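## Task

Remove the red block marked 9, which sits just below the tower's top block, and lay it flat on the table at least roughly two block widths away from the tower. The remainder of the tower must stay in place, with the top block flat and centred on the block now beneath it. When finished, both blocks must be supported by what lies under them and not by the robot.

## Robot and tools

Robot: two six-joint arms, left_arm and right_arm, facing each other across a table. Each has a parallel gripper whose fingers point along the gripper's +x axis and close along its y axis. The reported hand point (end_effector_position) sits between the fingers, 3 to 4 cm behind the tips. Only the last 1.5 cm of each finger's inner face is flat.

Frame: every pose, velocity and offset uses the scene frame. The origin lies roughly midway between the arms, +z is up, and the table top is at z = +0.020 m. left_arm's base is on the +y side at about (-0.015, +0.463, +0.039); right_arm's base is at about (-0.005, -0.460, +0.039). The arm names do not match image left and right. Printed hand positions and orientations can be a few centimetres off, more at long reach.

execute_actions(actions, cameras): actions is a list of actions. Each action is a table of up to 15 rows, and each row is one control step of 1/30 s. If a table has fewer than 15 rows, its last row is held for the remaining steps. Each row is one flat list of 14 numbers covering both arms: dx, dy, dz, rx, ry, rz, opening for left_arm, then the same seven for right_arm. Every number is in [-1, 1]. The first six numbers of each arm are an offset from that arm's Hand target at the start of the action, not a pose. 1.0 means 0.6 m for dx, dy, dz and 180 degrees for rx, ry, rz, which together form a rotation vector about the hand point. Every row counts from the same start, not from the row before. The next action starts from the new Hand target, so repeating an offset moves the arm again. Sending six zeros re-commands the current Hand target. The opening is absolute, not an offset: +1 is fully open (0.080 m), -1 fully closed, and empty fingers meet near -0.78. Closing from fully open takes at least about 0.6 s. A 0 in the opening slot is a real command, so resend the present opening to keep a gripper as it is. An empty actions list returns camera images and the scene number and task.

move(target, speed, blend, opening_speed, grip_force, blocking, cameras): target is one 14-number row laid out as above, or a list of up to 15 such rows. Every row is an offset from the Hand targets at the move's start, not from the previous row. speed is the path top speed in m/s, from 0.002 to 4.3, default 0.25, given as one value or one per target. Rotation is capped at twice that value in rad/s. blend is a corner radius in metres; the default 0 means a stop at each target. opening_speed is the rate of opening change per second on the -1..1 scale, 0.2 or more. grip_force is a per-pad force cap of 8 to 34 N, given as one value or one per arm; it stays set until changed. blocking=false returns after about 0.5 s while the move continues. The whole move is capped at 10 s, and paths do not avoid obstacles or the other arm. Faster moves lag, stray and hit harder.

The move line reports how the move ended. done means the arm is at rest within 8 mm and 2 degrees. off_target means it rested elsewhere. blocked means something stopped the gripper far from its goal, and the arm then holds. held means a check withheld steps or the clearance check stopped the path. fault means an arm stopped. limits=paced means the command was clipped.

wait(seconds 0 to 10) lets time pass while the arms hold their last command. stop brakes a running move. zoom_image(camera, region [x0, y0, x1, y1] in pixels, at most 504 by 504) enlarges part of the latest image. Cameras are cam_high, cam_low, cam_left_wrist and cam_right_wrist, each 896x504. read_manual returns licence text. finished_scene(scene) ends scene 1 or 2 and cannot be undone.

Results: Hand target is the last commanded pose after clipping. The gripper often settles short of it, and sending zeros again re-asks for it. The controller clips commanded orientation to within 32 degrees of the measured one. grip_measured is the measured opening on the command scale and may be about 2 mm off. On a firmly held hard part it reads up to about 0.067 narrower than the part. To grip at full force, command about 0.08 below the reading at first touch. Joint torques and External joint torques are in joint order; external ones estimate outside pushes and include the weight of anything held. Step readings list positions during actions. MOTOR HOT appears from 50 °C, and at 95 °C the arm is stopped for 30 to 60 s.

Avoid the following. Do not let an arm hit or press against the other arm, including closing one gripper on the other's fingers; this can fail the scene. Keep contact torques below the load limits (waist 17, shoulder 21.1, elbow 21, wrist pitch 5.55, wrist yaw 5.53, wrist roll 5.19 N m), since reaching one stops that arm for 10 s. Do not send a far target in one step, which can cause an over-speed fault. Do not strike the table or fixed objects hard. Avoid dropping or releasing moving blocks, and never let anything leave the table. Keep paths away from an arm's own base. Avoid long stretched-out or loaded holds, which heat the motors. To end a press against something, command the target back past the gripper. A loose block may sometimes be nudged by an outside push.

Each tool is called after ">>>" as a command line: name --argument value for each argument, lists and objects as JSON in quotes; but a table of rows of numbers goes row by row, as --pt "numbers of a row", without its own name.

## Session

>>> execute_actions --actions '[]' --cameras '["all"]'

Scene clock: 0.00 s.
left_arm: end_effector_position=(+0.1416, +0.3317, +0.3972) grip_measured=+1.000 end_effector_quat_wxyz=(+0.964, -0.038, +0.259, -0.052) | right_arm: end_effector_position=(+0.2671, -0.2131, +0.2636) grip_measured=+1.000 end_effector_quat_wxyz=(+0.802, +0.033, +0.576, +0.157)
Joint positions: left_arm=[0.227 1.03 1.476 -1.443 -0.94 -1.012 0.08] | right_arm=[-0.851 1.62 1.606 -1.138 -0.025 0.553 0.08]
Joint velocities: within noise
Joint torques (N m): no reading
External joint torques (N m): no reading
Motor temperatures (°C): left_arm=[27 34 33 31 30 33] | right_arm=[28 28 29 30 34 31]
Heat: left arm: hottest shoulder 34 °C (+0.0 °C/min); right arm: hottest wrist yaw 34 °C (+0.0 °C/min).
Hand target: left_arm +0.1416, +0.3320, +0.3976; +0.964, -0.039, +0.258, -0.052 | right_arm +0.2673, -0.2129, +0.2658; +0.803, +0.034, +0.573, +0.158
Tool commands: left_gripper/opening=+1.0 right_gripper/opening=+1.0

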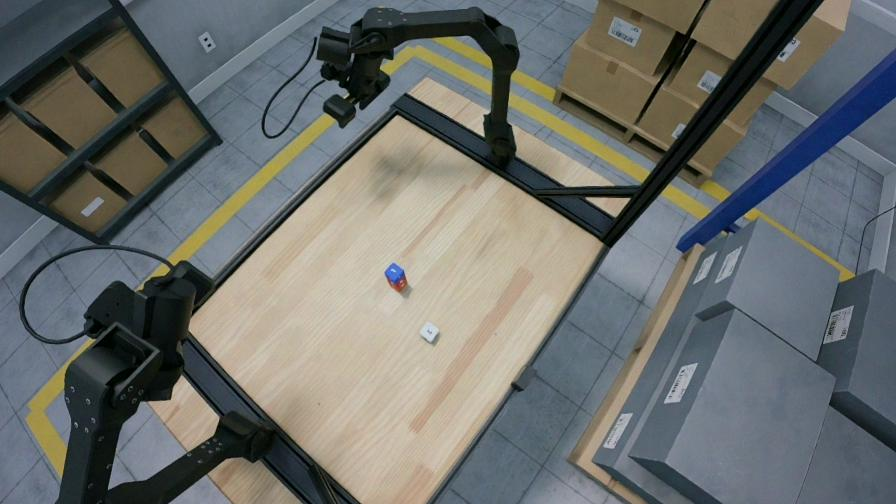

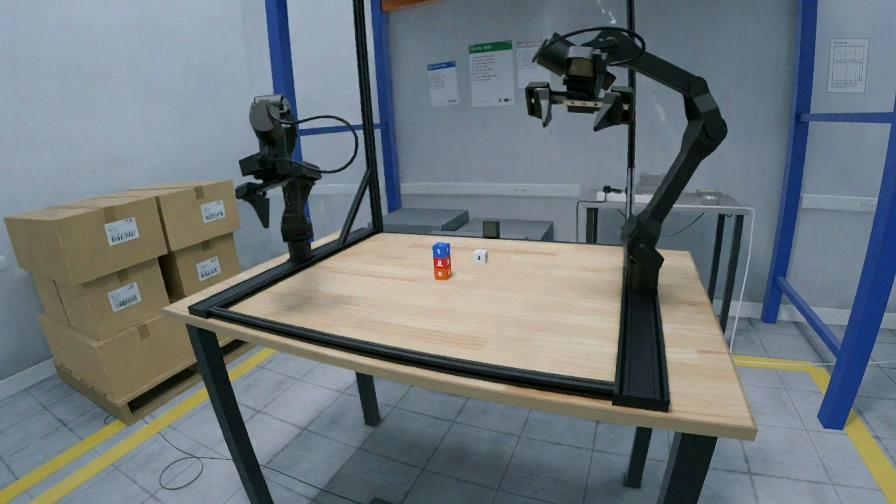

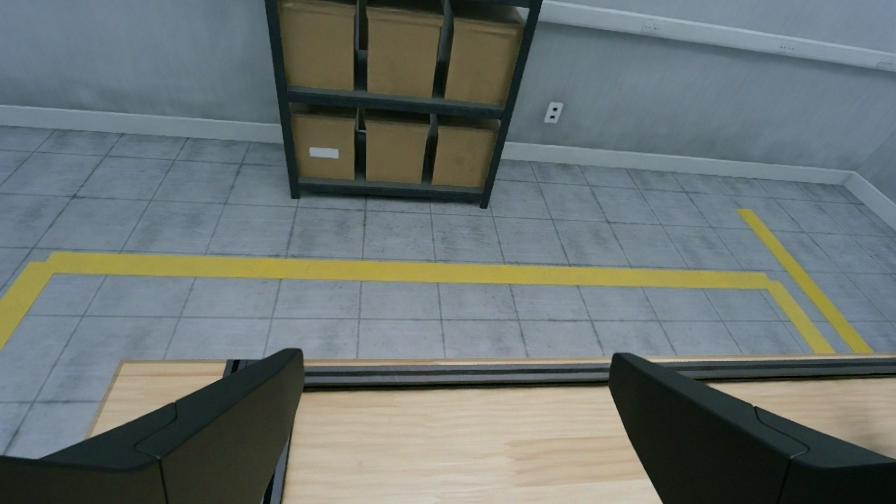

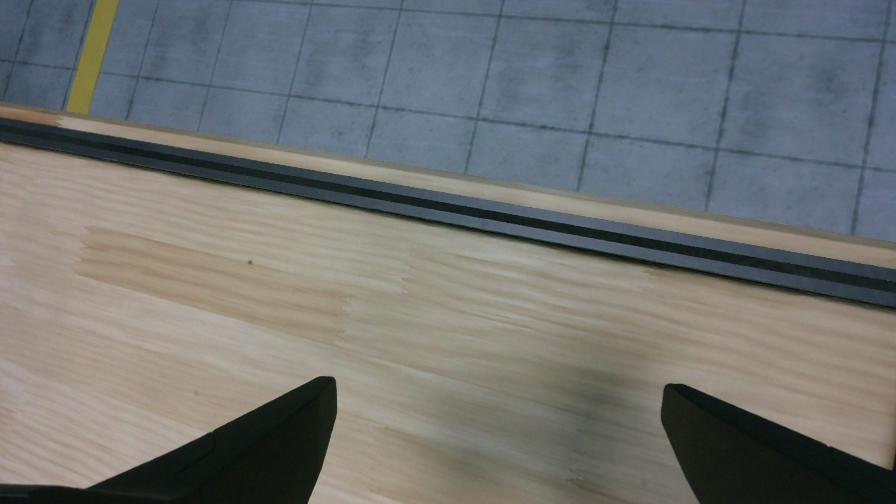

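>>> zoom_image --camera "cam_high" --region '[340, 235, 452, 325]'

>>> zoom_image --camera "cam_low" --region '[388, 215, 500, 305]'

Scaled by 4.500.

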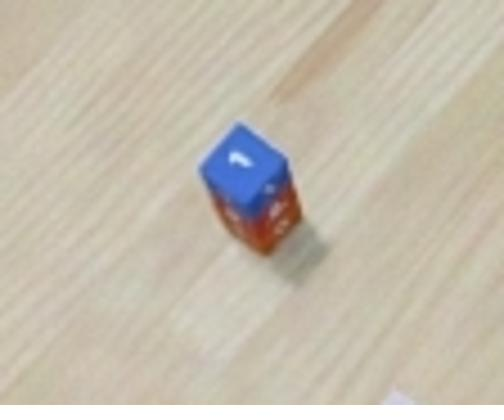

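Scaled by 4.500.

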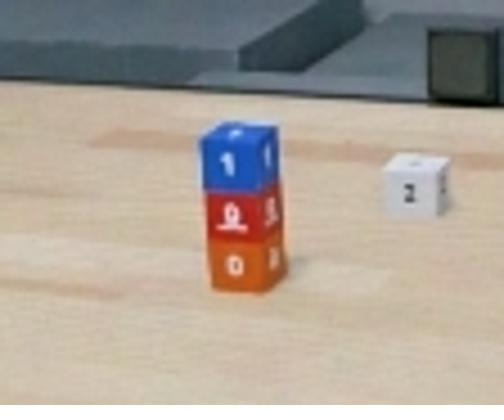

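>>> move --target '[0, 0, 0, 0, 0, 0, 1, -0.4830, 0.3415, -0.1180, -0.0535, -0.0620, 0.4271, 1]' --speed 0.6 --cameras '["cam_low", "cam_right_wrist"]'

>>> zoom_image --camera "cam_right_wrist" --region '[380, 270, 600, 440]'

>>> zoom_image --camera "cam_low" --region '[390, 195, 480, 285]'

Scene clock: 16.37 s.
left_arm: end_effector_position=(+0.1416, +0.3317, +0.3972) grip_measured=+1.000 end_effector_quat_wxyz=(+0.964, -0.038, +0.259, -0.052) | right_arm: end_effector_position=(-0.0222, -0.0108, +0.1960) grip_measured=+1.000 end_effector_quat_wxyz=(+0.580, -0.404, +0.407, +0.578)
Joint positions: left_arm=[0.227 1.03 1.476 -1.443 -0.94 -1.012 0.08] | right_arm=[0.036 1.973 1.795 -1.043 0.016 0.045 0.08]
Joint torques (N m): left_arm=[0.08 -0.66 5.42 1.26 -0.56 0.02] | right_arm=[-0.08 -6.7 8 0.93 -0.03 -0.18]
External joint torques (N m): left_arm=[0.08 0.47 0.27 0.22 -0.1 0.01] | right_arm=[0.01 2.31 1.95 0.07 -0.05 -0.18]
Heat: left arm: hottest elbow 34 °C (+3.7 °C/min); right arm: hottest wrist yaw 34 °C (+0.0 °C/min).
Hand target: left_arm +0.1416, +0.3320, +0.3976; +0.964, -0.039, +0.258, -0.052 | right_arm -0.0225, -0.0080, +0.1951; +0.579, -0.405, +0.406, +0.579
Off the commanded pose: left_arm 0.000 m, 0 deg | right_arm 0.003 m, 0 deg.
move: done
Images, in order (width x height): cam_low 896x504, cam_right_wrist 896x504.

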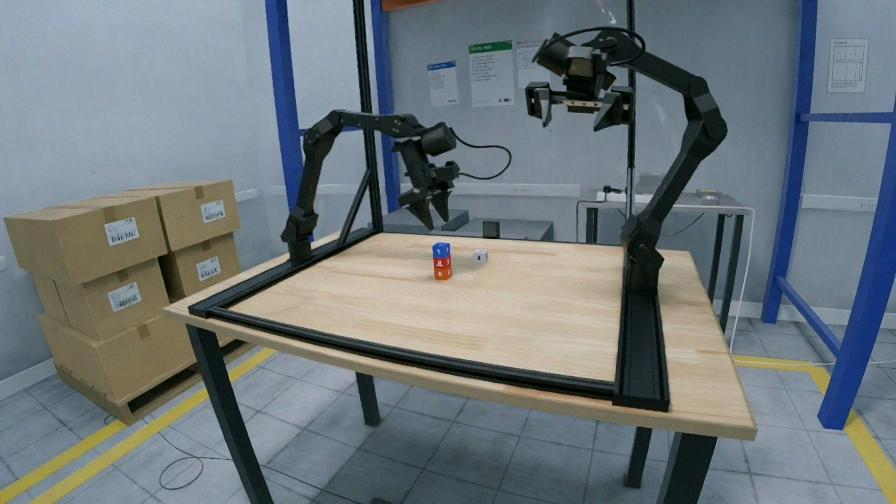

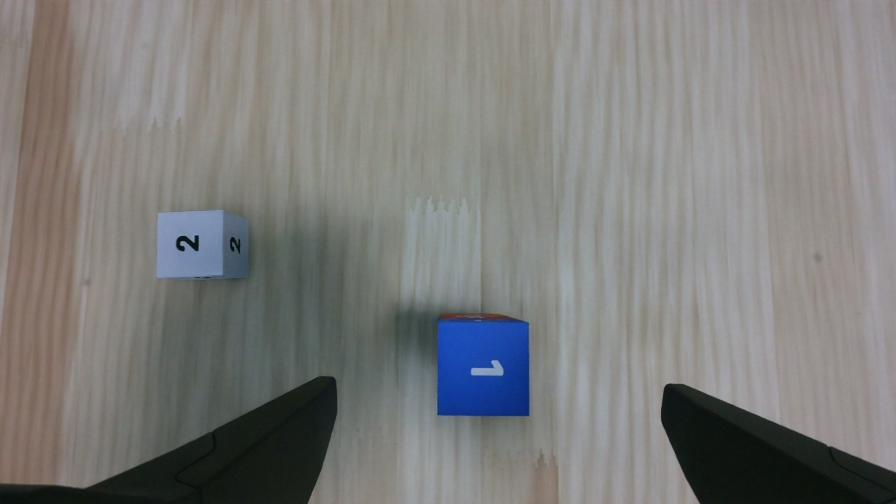

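Scaled by 2.291.

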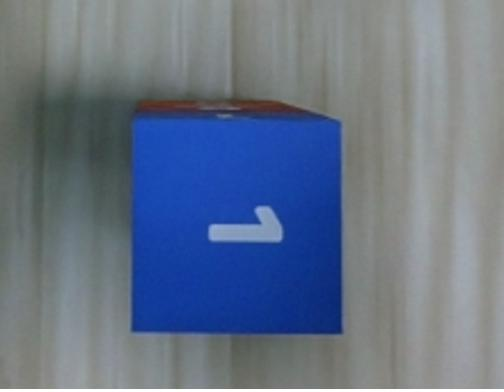

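Scaled by 5.600.

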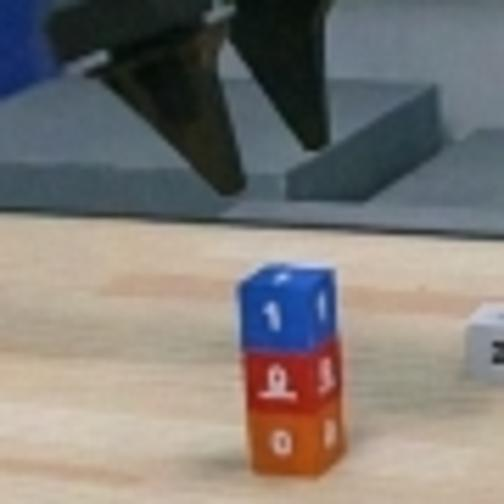

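>>> move --pt "0 0 0 0 0 0 1 0.0013 0.0025 -0.1178 0 0 0 1" --pt "0 0 0 0 0 0 1 0.0013 0.0025 -0.1178 0 0 0 -0.2" --speed 0.15 --opening_speed 1.2 --grip_force 15 --cameras '["cam_low", "cam_right_wrist"]'

>>> zoom_image --camera "cam_right_wrist" --region '[380, 310, 640, 504]'

>>> zoom_image --camera "cam_low" --region '[390, 195, 480, 285]'

Scene clock: 43.93 s.
left_arm: end_effector_position=(+0.1416, +0.3317, +0.3972) grip_measured=+1.000 end_effector_quat_wxyz=(+0.964, -0.038, +0.259, -0.052) | right_arm: end_effector_position=(-0.0224, -0.0057, +0.1293) grip_measured=-0.097 end_effector_quat_wxyz=(+0.582, -0.402, +0.404, +0.581)
Joint positions: left_arm=[0.227 1.03 1.476 -1.443 -0.94 -1.012 0.08] | right_arm=[0.036 2.004 1.571 -0.779 0.016 0.043 0.031]
Joint torques (N m): left_arm=[0.14 -0.7 5.39 1.27 -0.56 0.01] | right_arm=[-0.19 -7.07 5.7 1.34 -0.07 -0.16]
External joint torques (N m): left_arm=[0.13 0.48 0.23 0.24 -0.1 0] | right_arm=[-0.14 2.15 -0.35 0.45 -0.1 -0.16]
Motor temperatures (°C): left_arm=[27 33 35 33 31 33] | right_arm=[28 36 35 31 34 31]
Heat: left arm: hottest elbow 35 °C (+2.7 °C/min); right arm: hottest shoulder 36 °C (+10.9 °C/min).
Hand target: left_arm +0.1416, +0.3320, +0.3976; +0.964, -0.039, +0.258, -0.052 | right_arm -0.0217, -0.0065, +0.1244; +0.579, -0.405, +0.406, +0.579
Off the commanded pose: left_arm 0.000 m, 0 deg | right_arm 0.005 m, 1 deg.
grip_force (N): 15, 15
move: done
Images, in order (width x height): cam_low 896x504, cam_right_wrist 896x504.

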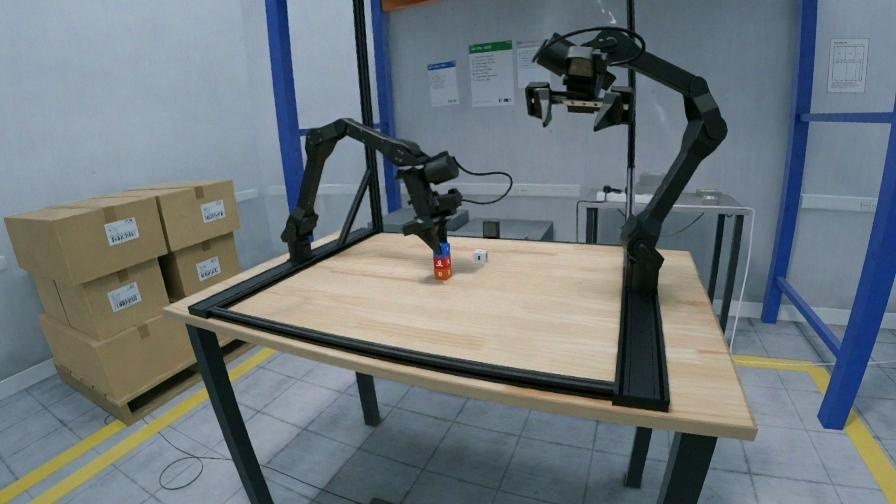

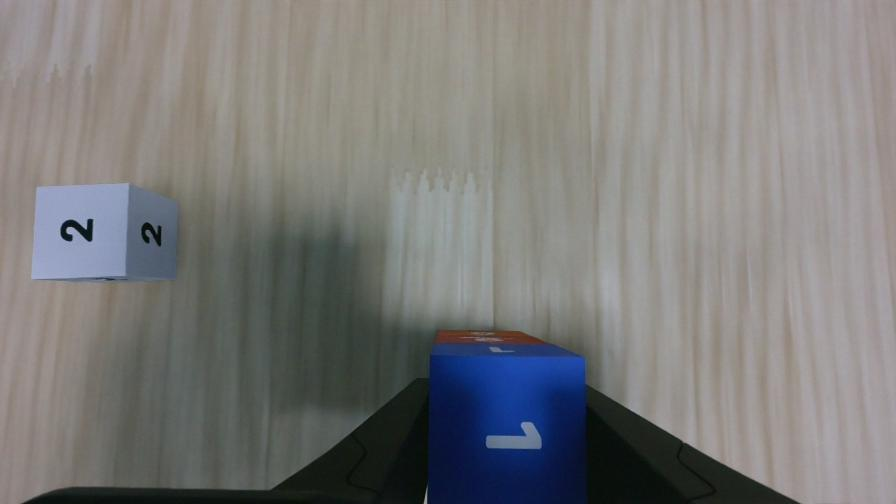

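Scaled by 1.938.

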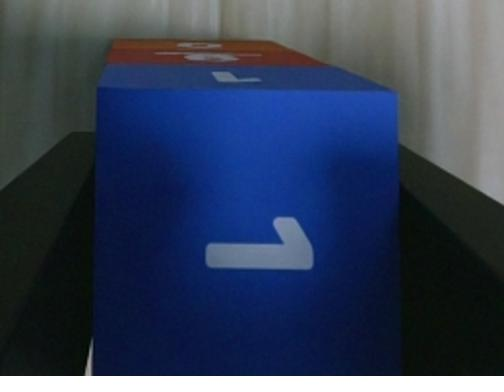

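Scaled by 5.600.

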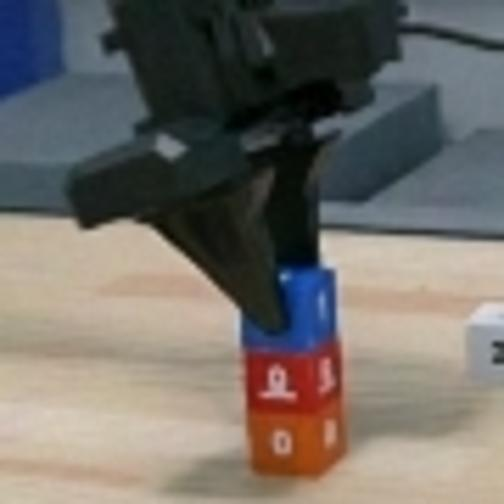

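>>> move --pt "0 0 0 0 0 0 1 0 0 0.0917 0 0 0 -0.2" --pt "0 0 0 0 0 0 1 -0.1833 -0.1167 0.075 0 0 0 -0.2" --pt "0 0 0 0 0 0 1 -0.1833 -0.1167 -0.0935 0 0 0 -0.2" --pt "0 0 0 0 0 0 1 -0.1833 -0.1167 -0.1015 0 0 0 -0.2" --pt "0 0 0 0 0 0 1 -0.1833 -0.1167 -0.1015 0 0 0 1" --pt "0 0 0 0 0 0 1 -0.1833 -0.1167 0.051 0 0 0 1" --pt "0 0 0 0 0 0 1 0 0 0.0427 0 0 0 1" --speed '[0.2, 0.35, 0.2, 0.03, 0.05, 0.2, 0.35]' --blend '[0.02, 0.03, 0, 0, 0, 0.03, 0]' --opening_speed 2 --cameras '["cam_low", "cam_high", "cam_right_wrist"]'

>>> zoom_image --camera "cam_low" --region '[400, 195, 490, 285]'

>>> zoom_image --camera "cam_right_wrist" --region '[400, 290, 600, 450]'

Scene clock: 62.53 s.
left_arm: end_effector_position=(+0.1416, +0.3317, +0.3972) grip_measured=+1.000 end_effector_quat_wxyz=(+0.964, -0.038, +0.259, -0.052) | right_arm: end_effector_position=(-0.0218, -0.0094, +0.1510) grip_measured=+0.997 end_effector_quat_wxyz=(+0.580, -0.405, +0.406, +0.578)
Joint positions: left_arm=[0.227 1.03 1.476 -1.443 -0.94 -1.012 0.08] | right_arm=[0.035 1.984 1.631 -0.869 0.015 0.044 0.08]
Joint torques (N m): left_arm=[0.09 -0.63 5.35 1.26 -0.55 0.01] | right_arm=[-0.23 -6.72 8.18 0.92 -0.06 -0.12]
External joint torques (N m): left_arm=[0.07 0.58 0.16 0.23 -0.08 0.01] | right_arm=[-0.25 2.31 2.14 0.06 -0.07 -0.12]
Heat: left arm: hottest elbow 36 °C (+3.0 °C/min); right arm: hottest shoulder 36 °C (+7.1 °C/min).
Hand target: left_arm +0.1416, +0.3320, +0.3976; +0.964, -0.039, +0.258, -0.052 | right_arm -0.0217, -0.0065, +0.1500; +0.579, -0.405, +0.406, +0.579
Off the commanded pose: left_arm 0.000 m, 0 deg | right_arm 0.003 m, 0 deg.
grip_force (N): 15, 15
move: done
Images, in order (width x height): cam_high 896x504, cam_low 896x504, cam_right_wrist 896x504.

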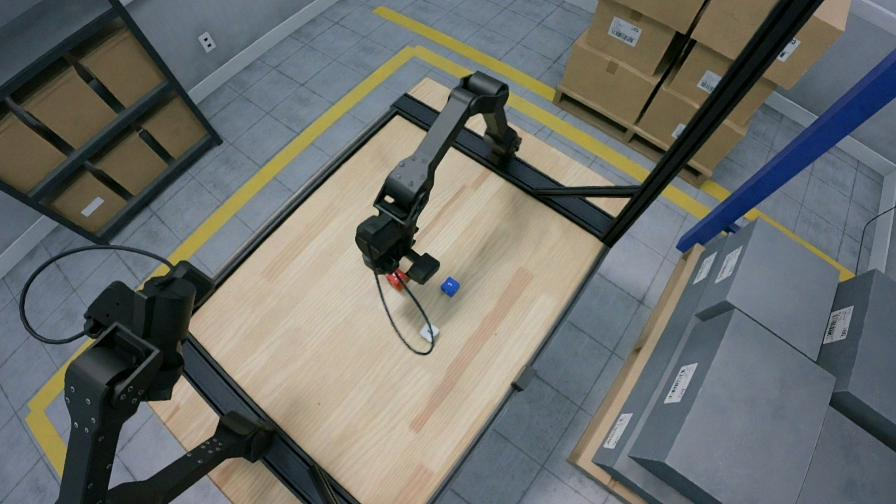

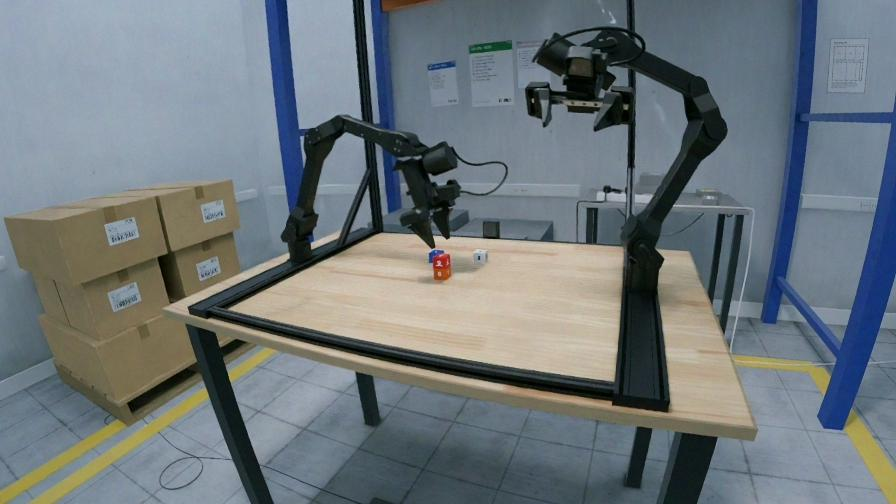

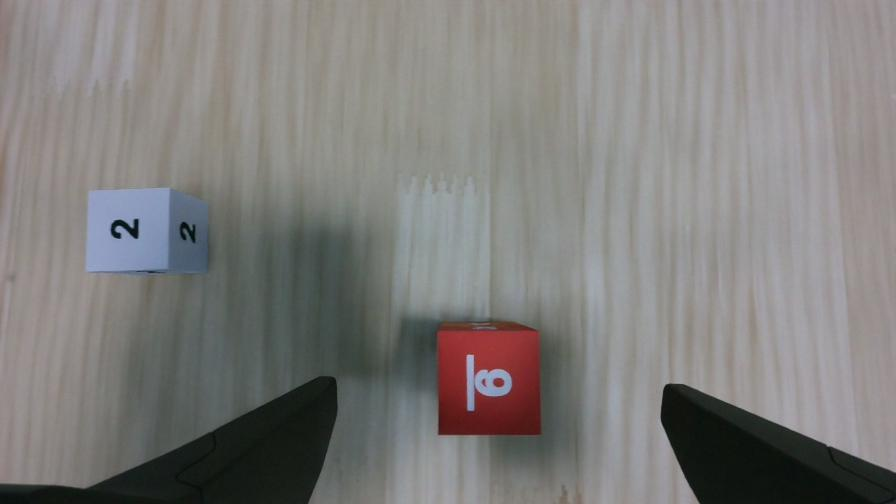

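Scaled by 5.600.

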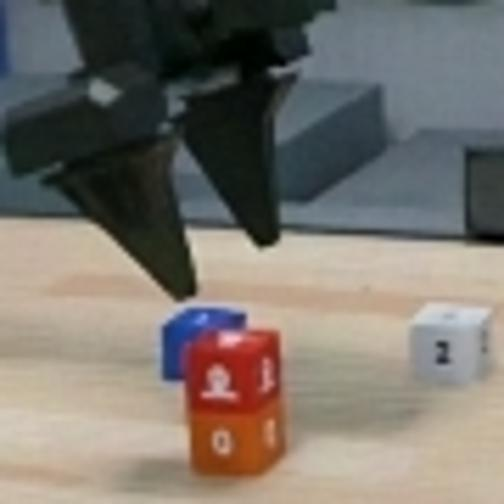

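Scaled by 2.520.

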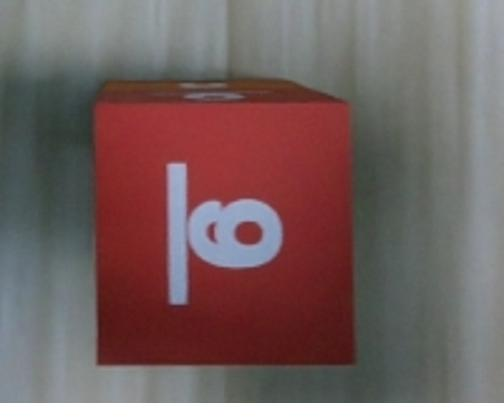

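>>> move --pt "0 0 0 0 0 0 1 0 0 -0.0933 0 0 0 1" --pt "0 0 0 0 0 0 1 0 0 -0.0933 0 0 0 -0.2" --pt "0 0 0 0 0 0 1 0 0 -0.0183 0 0 0 -0.2" --pt "0 0 0 0 0 0 1 0.2333 -0.1167 -0.0333 0 0 0 -0.2" --pt "0 0 0 0 0 0 1 0.2333 -0.1167 -0.1383 0 0 0 -0.2" --pt "0 0 0 0 0 0 1 0.2333 -0.1167 -0.1447 0 0 0 -0.2" --speed '[0.15, 0.15, 0.2, 0.35, 0.2, 0.03]' --blend '[0, 0, 0.02, 0.03, 0, 0]' --opening_speed 1.4 --cameras '["cam_low", "cam_high", "cam_right_wrist"]'

>>> zoom_image --camera "cam_low" --region '[360, 215, 480, 305]'

Scene clock: 76.13 s.
left_arm: end_effector_position=(+0.1416, +0.3317, +0.3972) grip_measured=+1.000 end_effector_quat_wxyz=(+0.964, -0.038, +0.259, -0.052) | right_arm: end_effector_position=(+0.1190, -0.0747, +0.0687) grip_measured=-0.097 end_effector_quat_wxyz=(+0.583, -0.403, +0.402, +0.579)
Joint positions: left_arm=[0.227 1.03 1.476 -1.443 -0.94 -1.012 0.08] | right_arm=[-0.362 1.915 1.189 -0.505 -0.117 -0.331 0.031]
Joint torques (N m): left_arm=[0.1 -0.68 5.41 1.25 -0.56 0.01] | right_arm=[-0.08 -5.65 4.98 1.35 -0.22 -0.14]
External joint torques (N m): left_arm=[0.1 0.47 0.25 0.22 -0.1 0] | right_arm=[-0.05 2.31 -0.5 0.5 -0.15 -0.15]
Heat: left arm: hottest elbow 36 °C (+2.0 °C/min); right arm: hottest shoulder 36 °C (+5.1 °C/min).
Hand target: left_arm +0.1416, +0.3320, +0.3976; +0.964, -0.039, +0.258, -0.052 | right_arm +0.1183, -0.0764, +0.0632; +0.579, -0.405, +0.406, +0.579
Off the commanded pose: left_arm 0.000 m, 0 deg | right_arm 0.006 m, 1 deg.
grip_force (N): 15, 15
move: done
Images, in order (width x height): cam_high 896x504, cam_low 896x504, cam_right_wrist 896x504.

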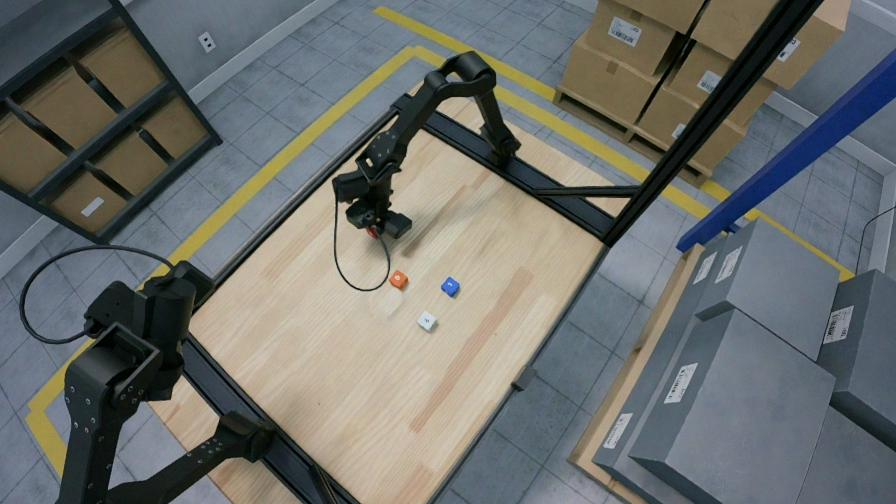

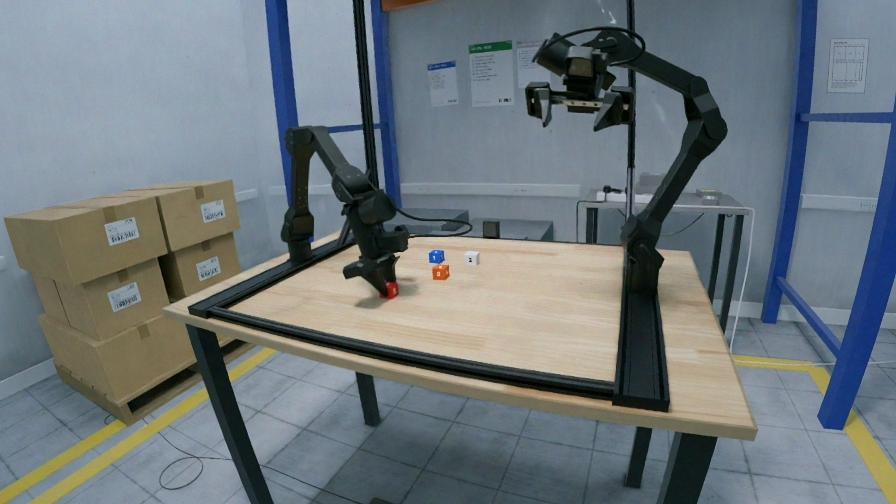

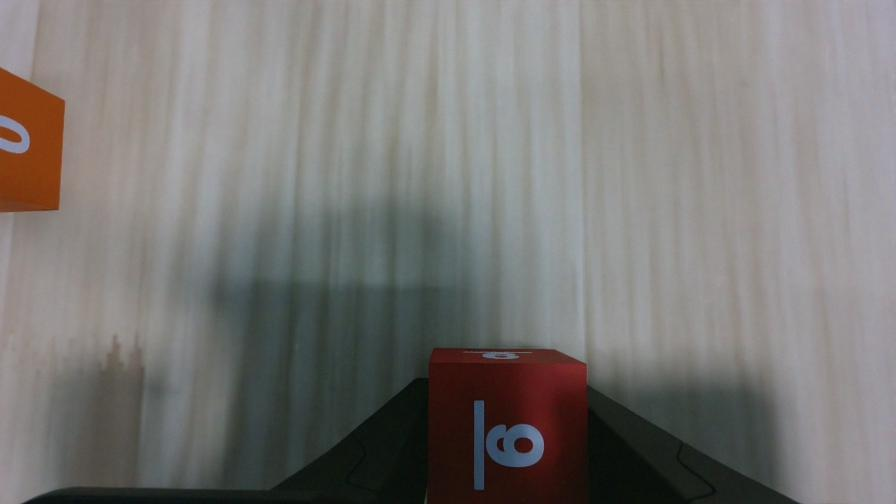

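Scaled by 4.200.

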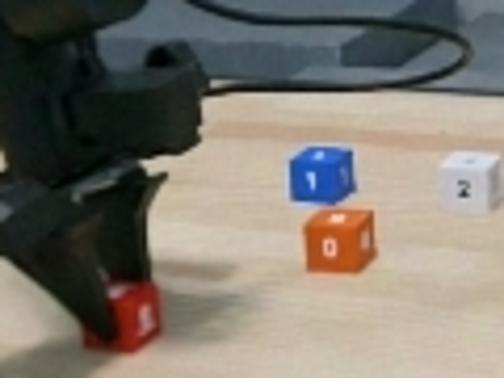

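>>> zoom_image --camera "cam_low" --region '[426, 245, 486, 285]'

>>> zoom_image --camera "cam_high" --region '[370, 250, 470, 340]'

Scaled by 8.400.

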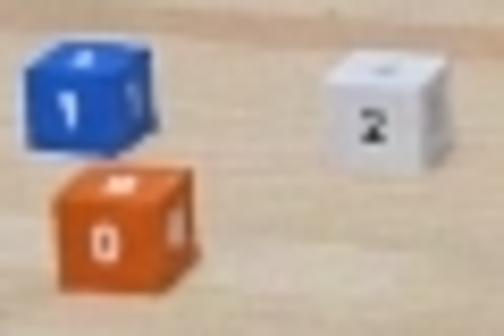

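Scaled by 5.040.

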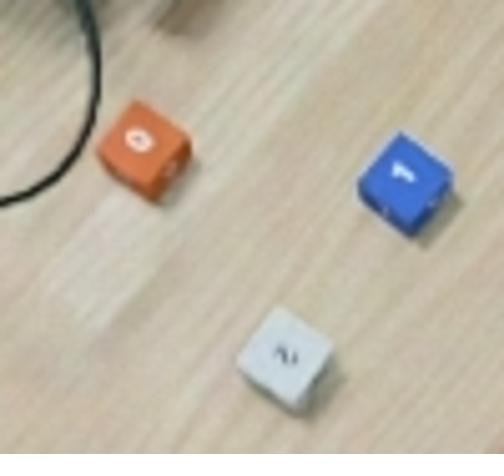

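>>> move --pt "0 0 0 0 0 0 1 0 0 0 0 0 0 1" --pt "0 0 0 0 0 0 1 0 0 0.1167 0 0 0 1" --pt "0 0 0 0 0 0 1 -0.4175 -0.0003 0.0947 0 0 0 1" --speed '[0.05, 0.2, 0.4]' --blend '[0, 0.03, 0]' --opening_speed 2 --cameras '["cam_low", "cam_high", "cam_right_wrist"]'

>>> zoom_image --camera "cam_right_wrist" --region '[660, 80, 896, 260]'

>>> zoom_image --camera "cam_low" --region '[426, 245, 486, 285]'

Scene clock: 117.70 s.
left_arm: end_effector_position=(+0.1416, +0.3317, +0.3972) grip_measured=+1.000 end_effector_quat_wxyz=(+0.964, -0.038, +0.259, -0.052) | right_arm: end_effector_position=(-0.1309, -0.0793, +0.1203) grip_measured=+0.997 end_effector_quat_wxyz=(+0.578, -0.406, +0.405, +0.580)
Joint positions: left_arm=[0.227 1.03 1.476 -1.443 -0.94 -1.012 0.08] | right_arm=[0.357 1.835 1.308 -0.716 0.12 0.341 0.08]
Joint torques (N m): left_arm=[0.11 -0.66 5.42 1.24 -0.55 0.01] | right_arm=[0.28 -5.5 7.7 0.92 0.12 0.13]
External joint torques (N m): left_arm=[0.11 0.53 0.28 0.22 -0.09 0.01] | right_arm=[0.35 2.26 1.89 0.1 0.02 0.13]
Heat: left arm: hottest elbow 36 °C (+0.0 °C/min); right arm: hottest shoulder 35 °C (-1.0 °C/min).
Hand target: left_arm +0.1416, +0.3320, +0.3976; +0.964, -0.039, +0.258, -0.052 | right_arm -0.1323, -0.0766, +0.1202; +0.579, -0.405, +0.406, +0.579
Off the commanded pose: left_arm 0.000 m, 0 deg | right_arm 0.003 m, 0 deg.
grip_force (N): 15, 15
move: done
Images, in order (width x height): cam_high 896x504, cam_low 896x504, cam_right_wrist 896x504.

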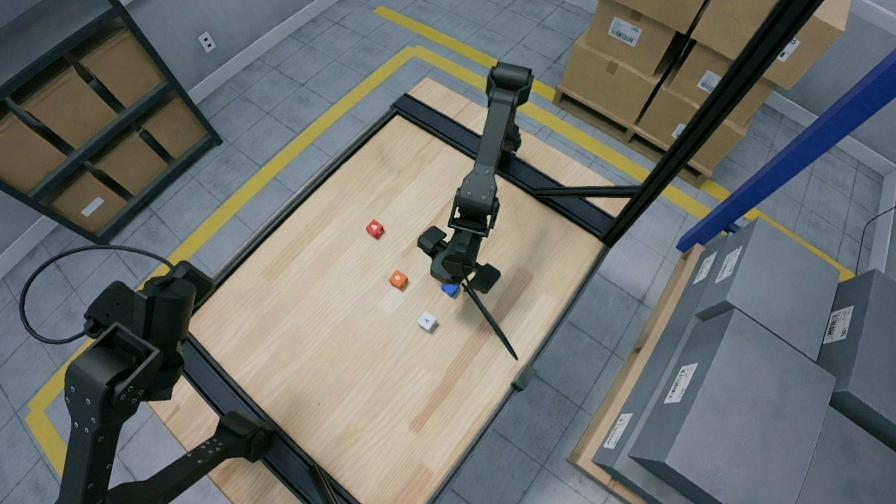

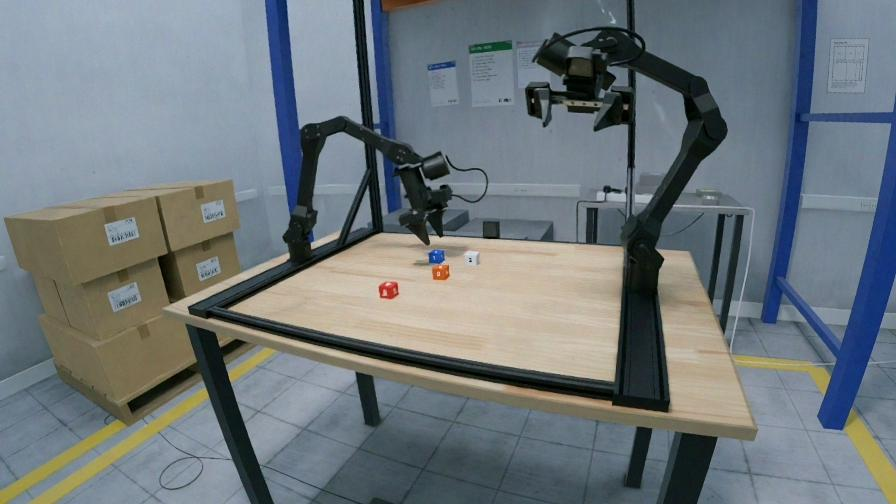

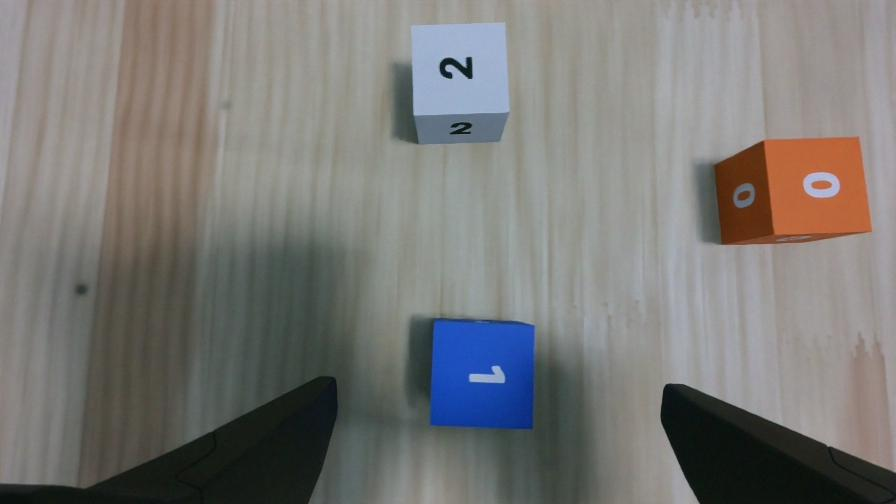

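Scaled by 2.136.

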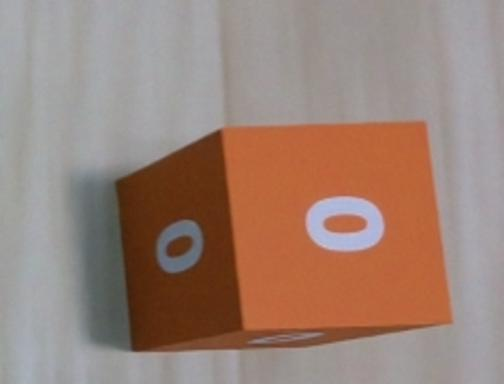

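Scaled by 8.400.

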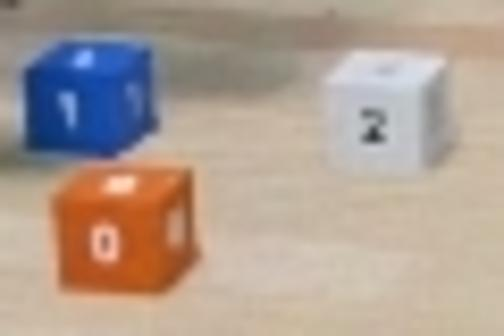

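>>> move --pt "0 0 0 0 0 0 1 -0.0007 0.0015 -0.0922 0 0 0 1" --pt "0 0 0 0 0 0 1 -0.0007 0.0015 -0.0922 0 0 0 -0.2" --speed 0.15 --opening_speed 1.2 --cameras '["cam_right_wrist"]'

>>> zoom_image --camera "cam_right_wrist" --region '[380, 310, 640, 504]'

Scene clock: 153.97 s.
left_arm: end_effector_position=(+0.1416, +0.3317, +0.3972) grip_measured=+1.000 end_effector_quat_wxyz=(+0.964, -0.038, +0.259, -0.052) | right_arm: end_effector_position=(-0.1329, -0.0742, +0.0695) grip_measured=-0.096 end_effector_quat_wxyz=(+0.579, -0.402, +0.404, +0.583)
Joint positions: left_arm=[0.227 1.03 1.476 -1.443 -0.94 -1.012 0.08] | right_arm=[0.357 1.92 1.201 -0.513 0.12 0.341 0.031]
Joint torques (N m): left_arm=[0.06 -0.66 5.33 1.26 -0.55 0.02] | right_arm=[0.16 -6.13 5.31 1.27 0.12 0.15]
External joint torques (N m): left_arm=[0.05 0.58 0.11 0.22 -0.08 0.01] | right_arm=[0.22 1.92 -0.17 0.43 0.03 0.15]
Heat: left arm: hottest elbow 36 °C (+0.0 °C/min); right arm: hottest elbow 37 °C (+3.0 °C/min).
Hand target: left_arm +0.1416, +0.3320, +0.3976; +0.964, -0.039, +0.258, -0.052 | right_arm -0.1327, -0.0757, +0.0648; +0.579, -0.405, +0.406, +0.579
Off the commanded pose: left_arm 0.000 m, 0 deg | right_arm 0.005 m, 1 deg.
grip_force (N): 15, 15
move: done
Images, in order (width x height): cam_right_wrist 896x504.

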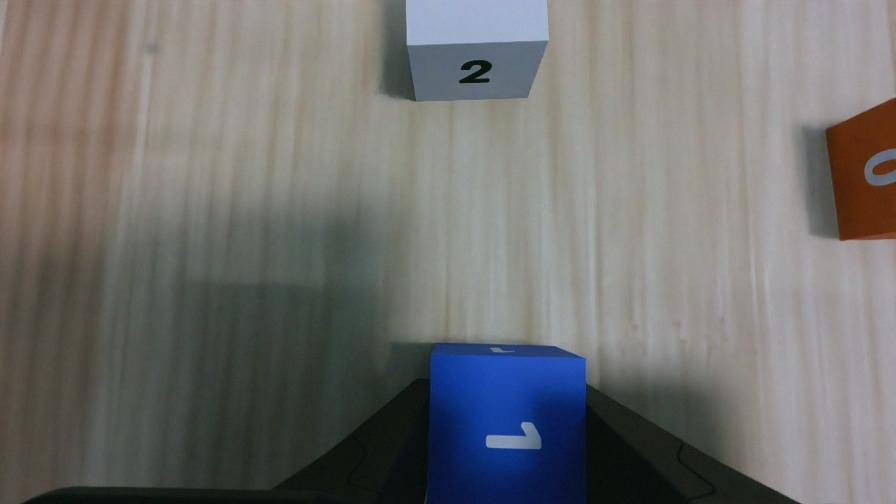

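Scaled by 1.938.

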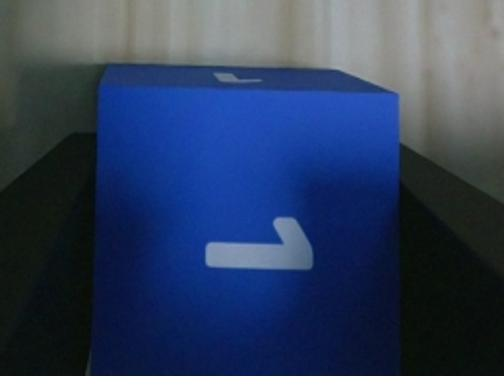

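>>> move --pt "0 0 0 0 0 0 1 0 0 0.1 0 0 0 -0.2" --pt "0 0 0 0 0 0 1 0.1832 0.1077 0.1 0 0 0 -0.2" --pt "0 0 0 0 0 0 1 0.1832 0.1077 0.0562 0 0 0 -0.2" --speed '[0.2,0.2,0.1]' --blend '[0.015,0.01,0]' --cameras '["cam_low","cam_high","cam_right_wrist"]'

Scene clock: 165.53 s.
left_arm: end_effector_position=(+0.1416, +0.3317, +0.3972) grip_measured=+1.000 end_effector_quat_wxyz=(+0.964, -0.038, +0.259, -0.052) | right_arm: end_effector_position=(-0.0225, -0.0102, +0.1040) grip_measured=-0.096 end_effector_quat_wxyz=(+0.582, -0.401, +0.404, +0.580)
Joint positions: left_arm=[0.227 1.03 1.476 -1.443 -0.94 -1.012 0.08] | right_arm=[0.037 2.011 1.476 -0.677 0.016 0.046 0.031]
Joint torques (N m): left_arm=[0.11 -0.65 5.46 1.26 -0.51 0.01] | right_arm=[-0.15 -6.86 5.54 1.4 -0.09 -0.11]
External joint torques (N m): left_arm=[0.1 0.51 0.32 0.23 -0.06 0] | right_arm=[-0.05 2.23 -0.38 0.5 -0.11 -0.11]
Heat: left arm: hottest elbow 36 °C (+0.0 °C/min); right arm: hottest elbow 36 °C (+3.0 °C/min).
Hand target: left_arm +0.1416, +0.3320, +0.3976; +0.964, -0.039, +0.258, -0.052 | right_arm -0.0228, -0.0112, +0.0984; +0.579, -0.405, +0.406, +0.579
Off the commanded pose: left_arm 0.000 m, 0 deg | right_arm 0.006 m, 1 deg.
grip_force (N): 15, 15
move: done
Images, in order (width x height): cam_high 896x504, cam_low 896x504, cam_right_wrist 896x504.

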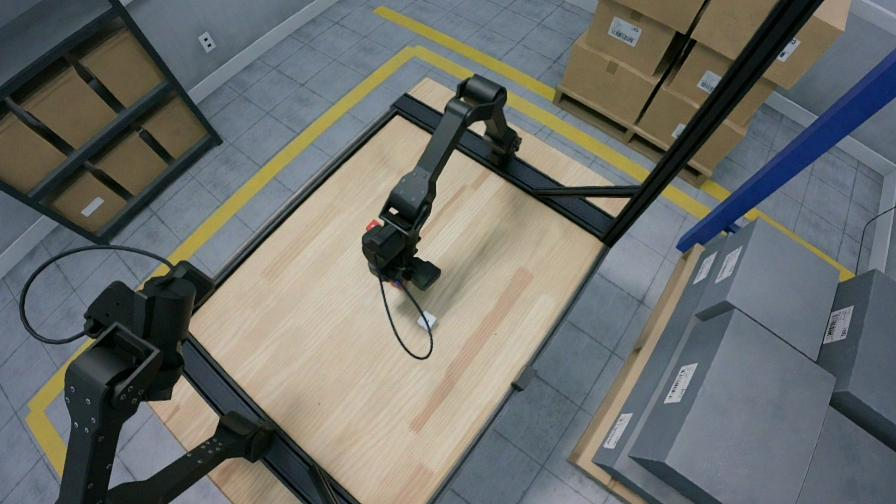

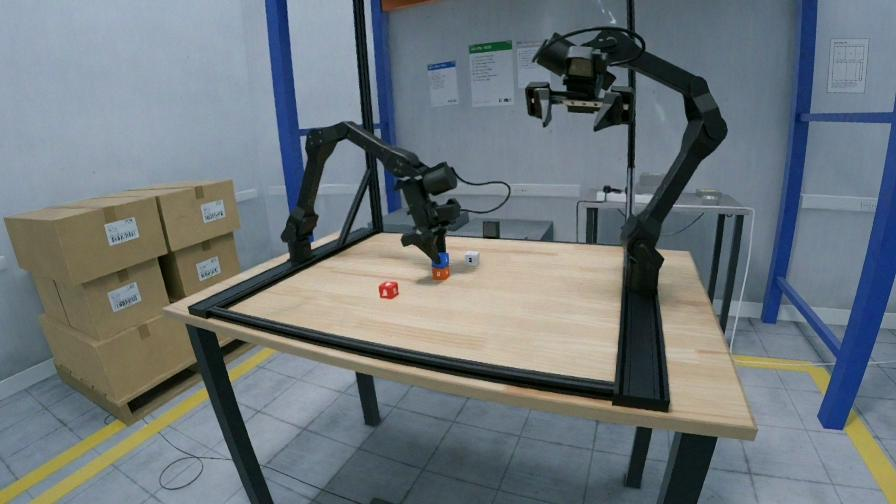

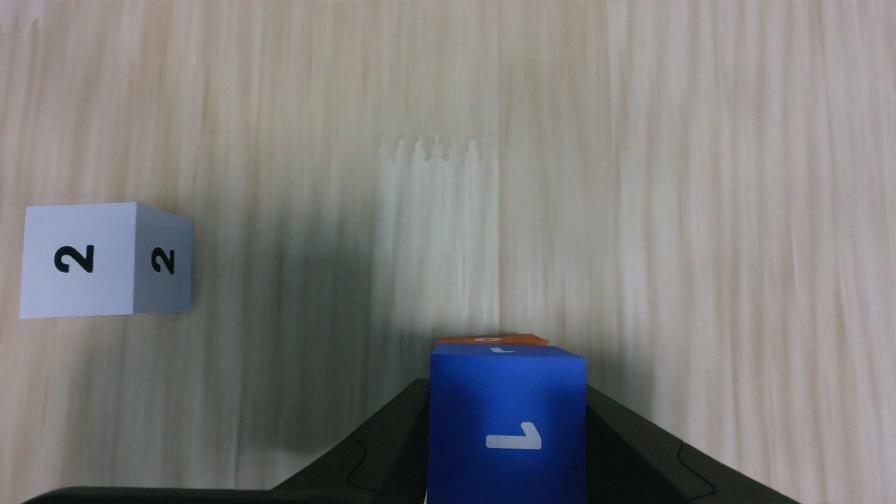

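>>> zoom_image --camera "cam_low" --region '[416, 235, 476, 285]'

>>> zoom_image --camera "cam_right_wrist" --region '[420, 315, 600, 375]'

Scaled by 8.400.

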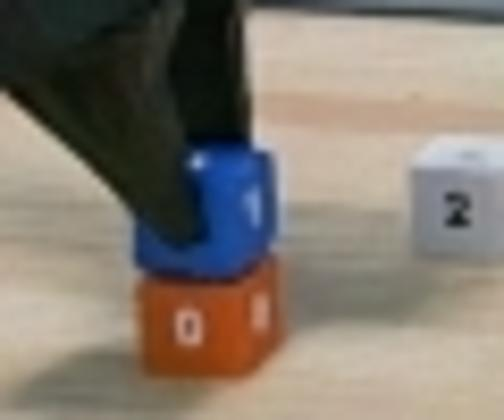

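Scaled by 2.800.

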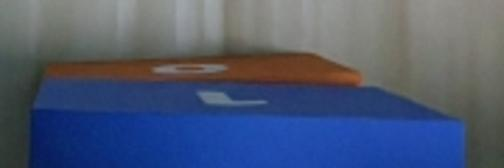

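>>> move --target '[0,0,0,0,0,0,1,-0.0005,0.0005,-0.0072,0,0,0,-0.2]' --speed 0.03 --cameras '["cam_low","cam_right_wrist"]'

>>> zoom_image --camera "cam_low" --region '[416, 235, 476, 285]'

>>> zoom_image --camera "cam_right_wrist" --region '[420, 315, 600, 375]'

Scene clock: 201.30 s.
left_arm: end_effector_position=(+0.1416, +0.3317, +0.3972) grip_measured=+1.000 end_effector_quat_wxyz=(+0.964, -0.038, +0.259, -0.052) | right_arm: end_effector_position=(-0.0225, -0.0095, +0.1008) grip_measured=-0.096 end_effector_quat_wxyz=(+0.583, -0.401, +0.403, +0.581)
Joint positions: left_arm=[0.227 1.03 1.476 -1.443 -0.94 -1.012 0.08] | right_arm=[0.037 2.015 1.468 -0.663 0.016 0.046 0.031]
Joint torques (N m): left_arm=[0.09 -0.61 5.43 1.28 -0.54 0] | right_arm=[0.14 -6.72 5.52 1.34 -0.05 -0.13]
External joint torques (N m): left_arm=[0.08 0.59 0.25 0.25 -0.08 -0.01] | right_arm=[0.23 2.46 -0.4 0.45 -0.07 -0.13]
Heat: left arm: hottest elbow 36 °C (+0.0 °C/min); right arm: hottest shoulder 35 °C (+0.0 °C/min).
Hand target: left_arm +0.1416, +0.3320, +0.3976; +0.964, -0.039, +0.258, -0.052 | right_arm -0.0231, -0.0109, +0.0941; +0.579, -0.405, +0.406, +0.579
Off the commanded pose: left_arm 0.000 m, 0 deg | right_arm 0.007 m, 1 deg.
grip_force (N): 15, 15
move: done
Images, in order (width x height): cam_low 896x504, cam_right_wrist 896x504.

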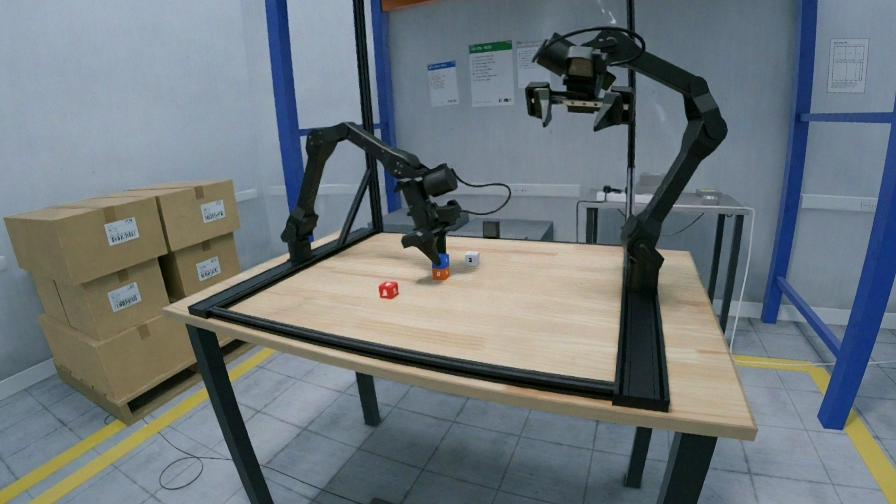

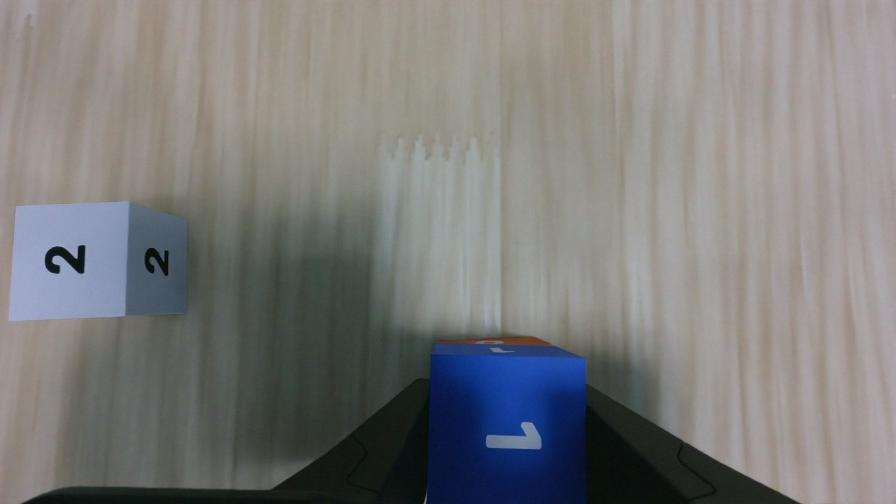

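Scaled by 8.400.

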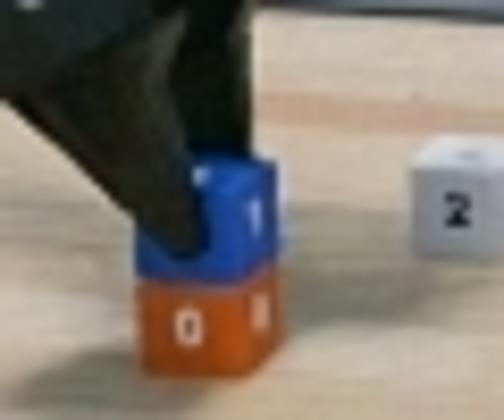

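Scaled by 2.800.

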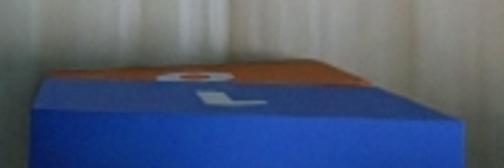

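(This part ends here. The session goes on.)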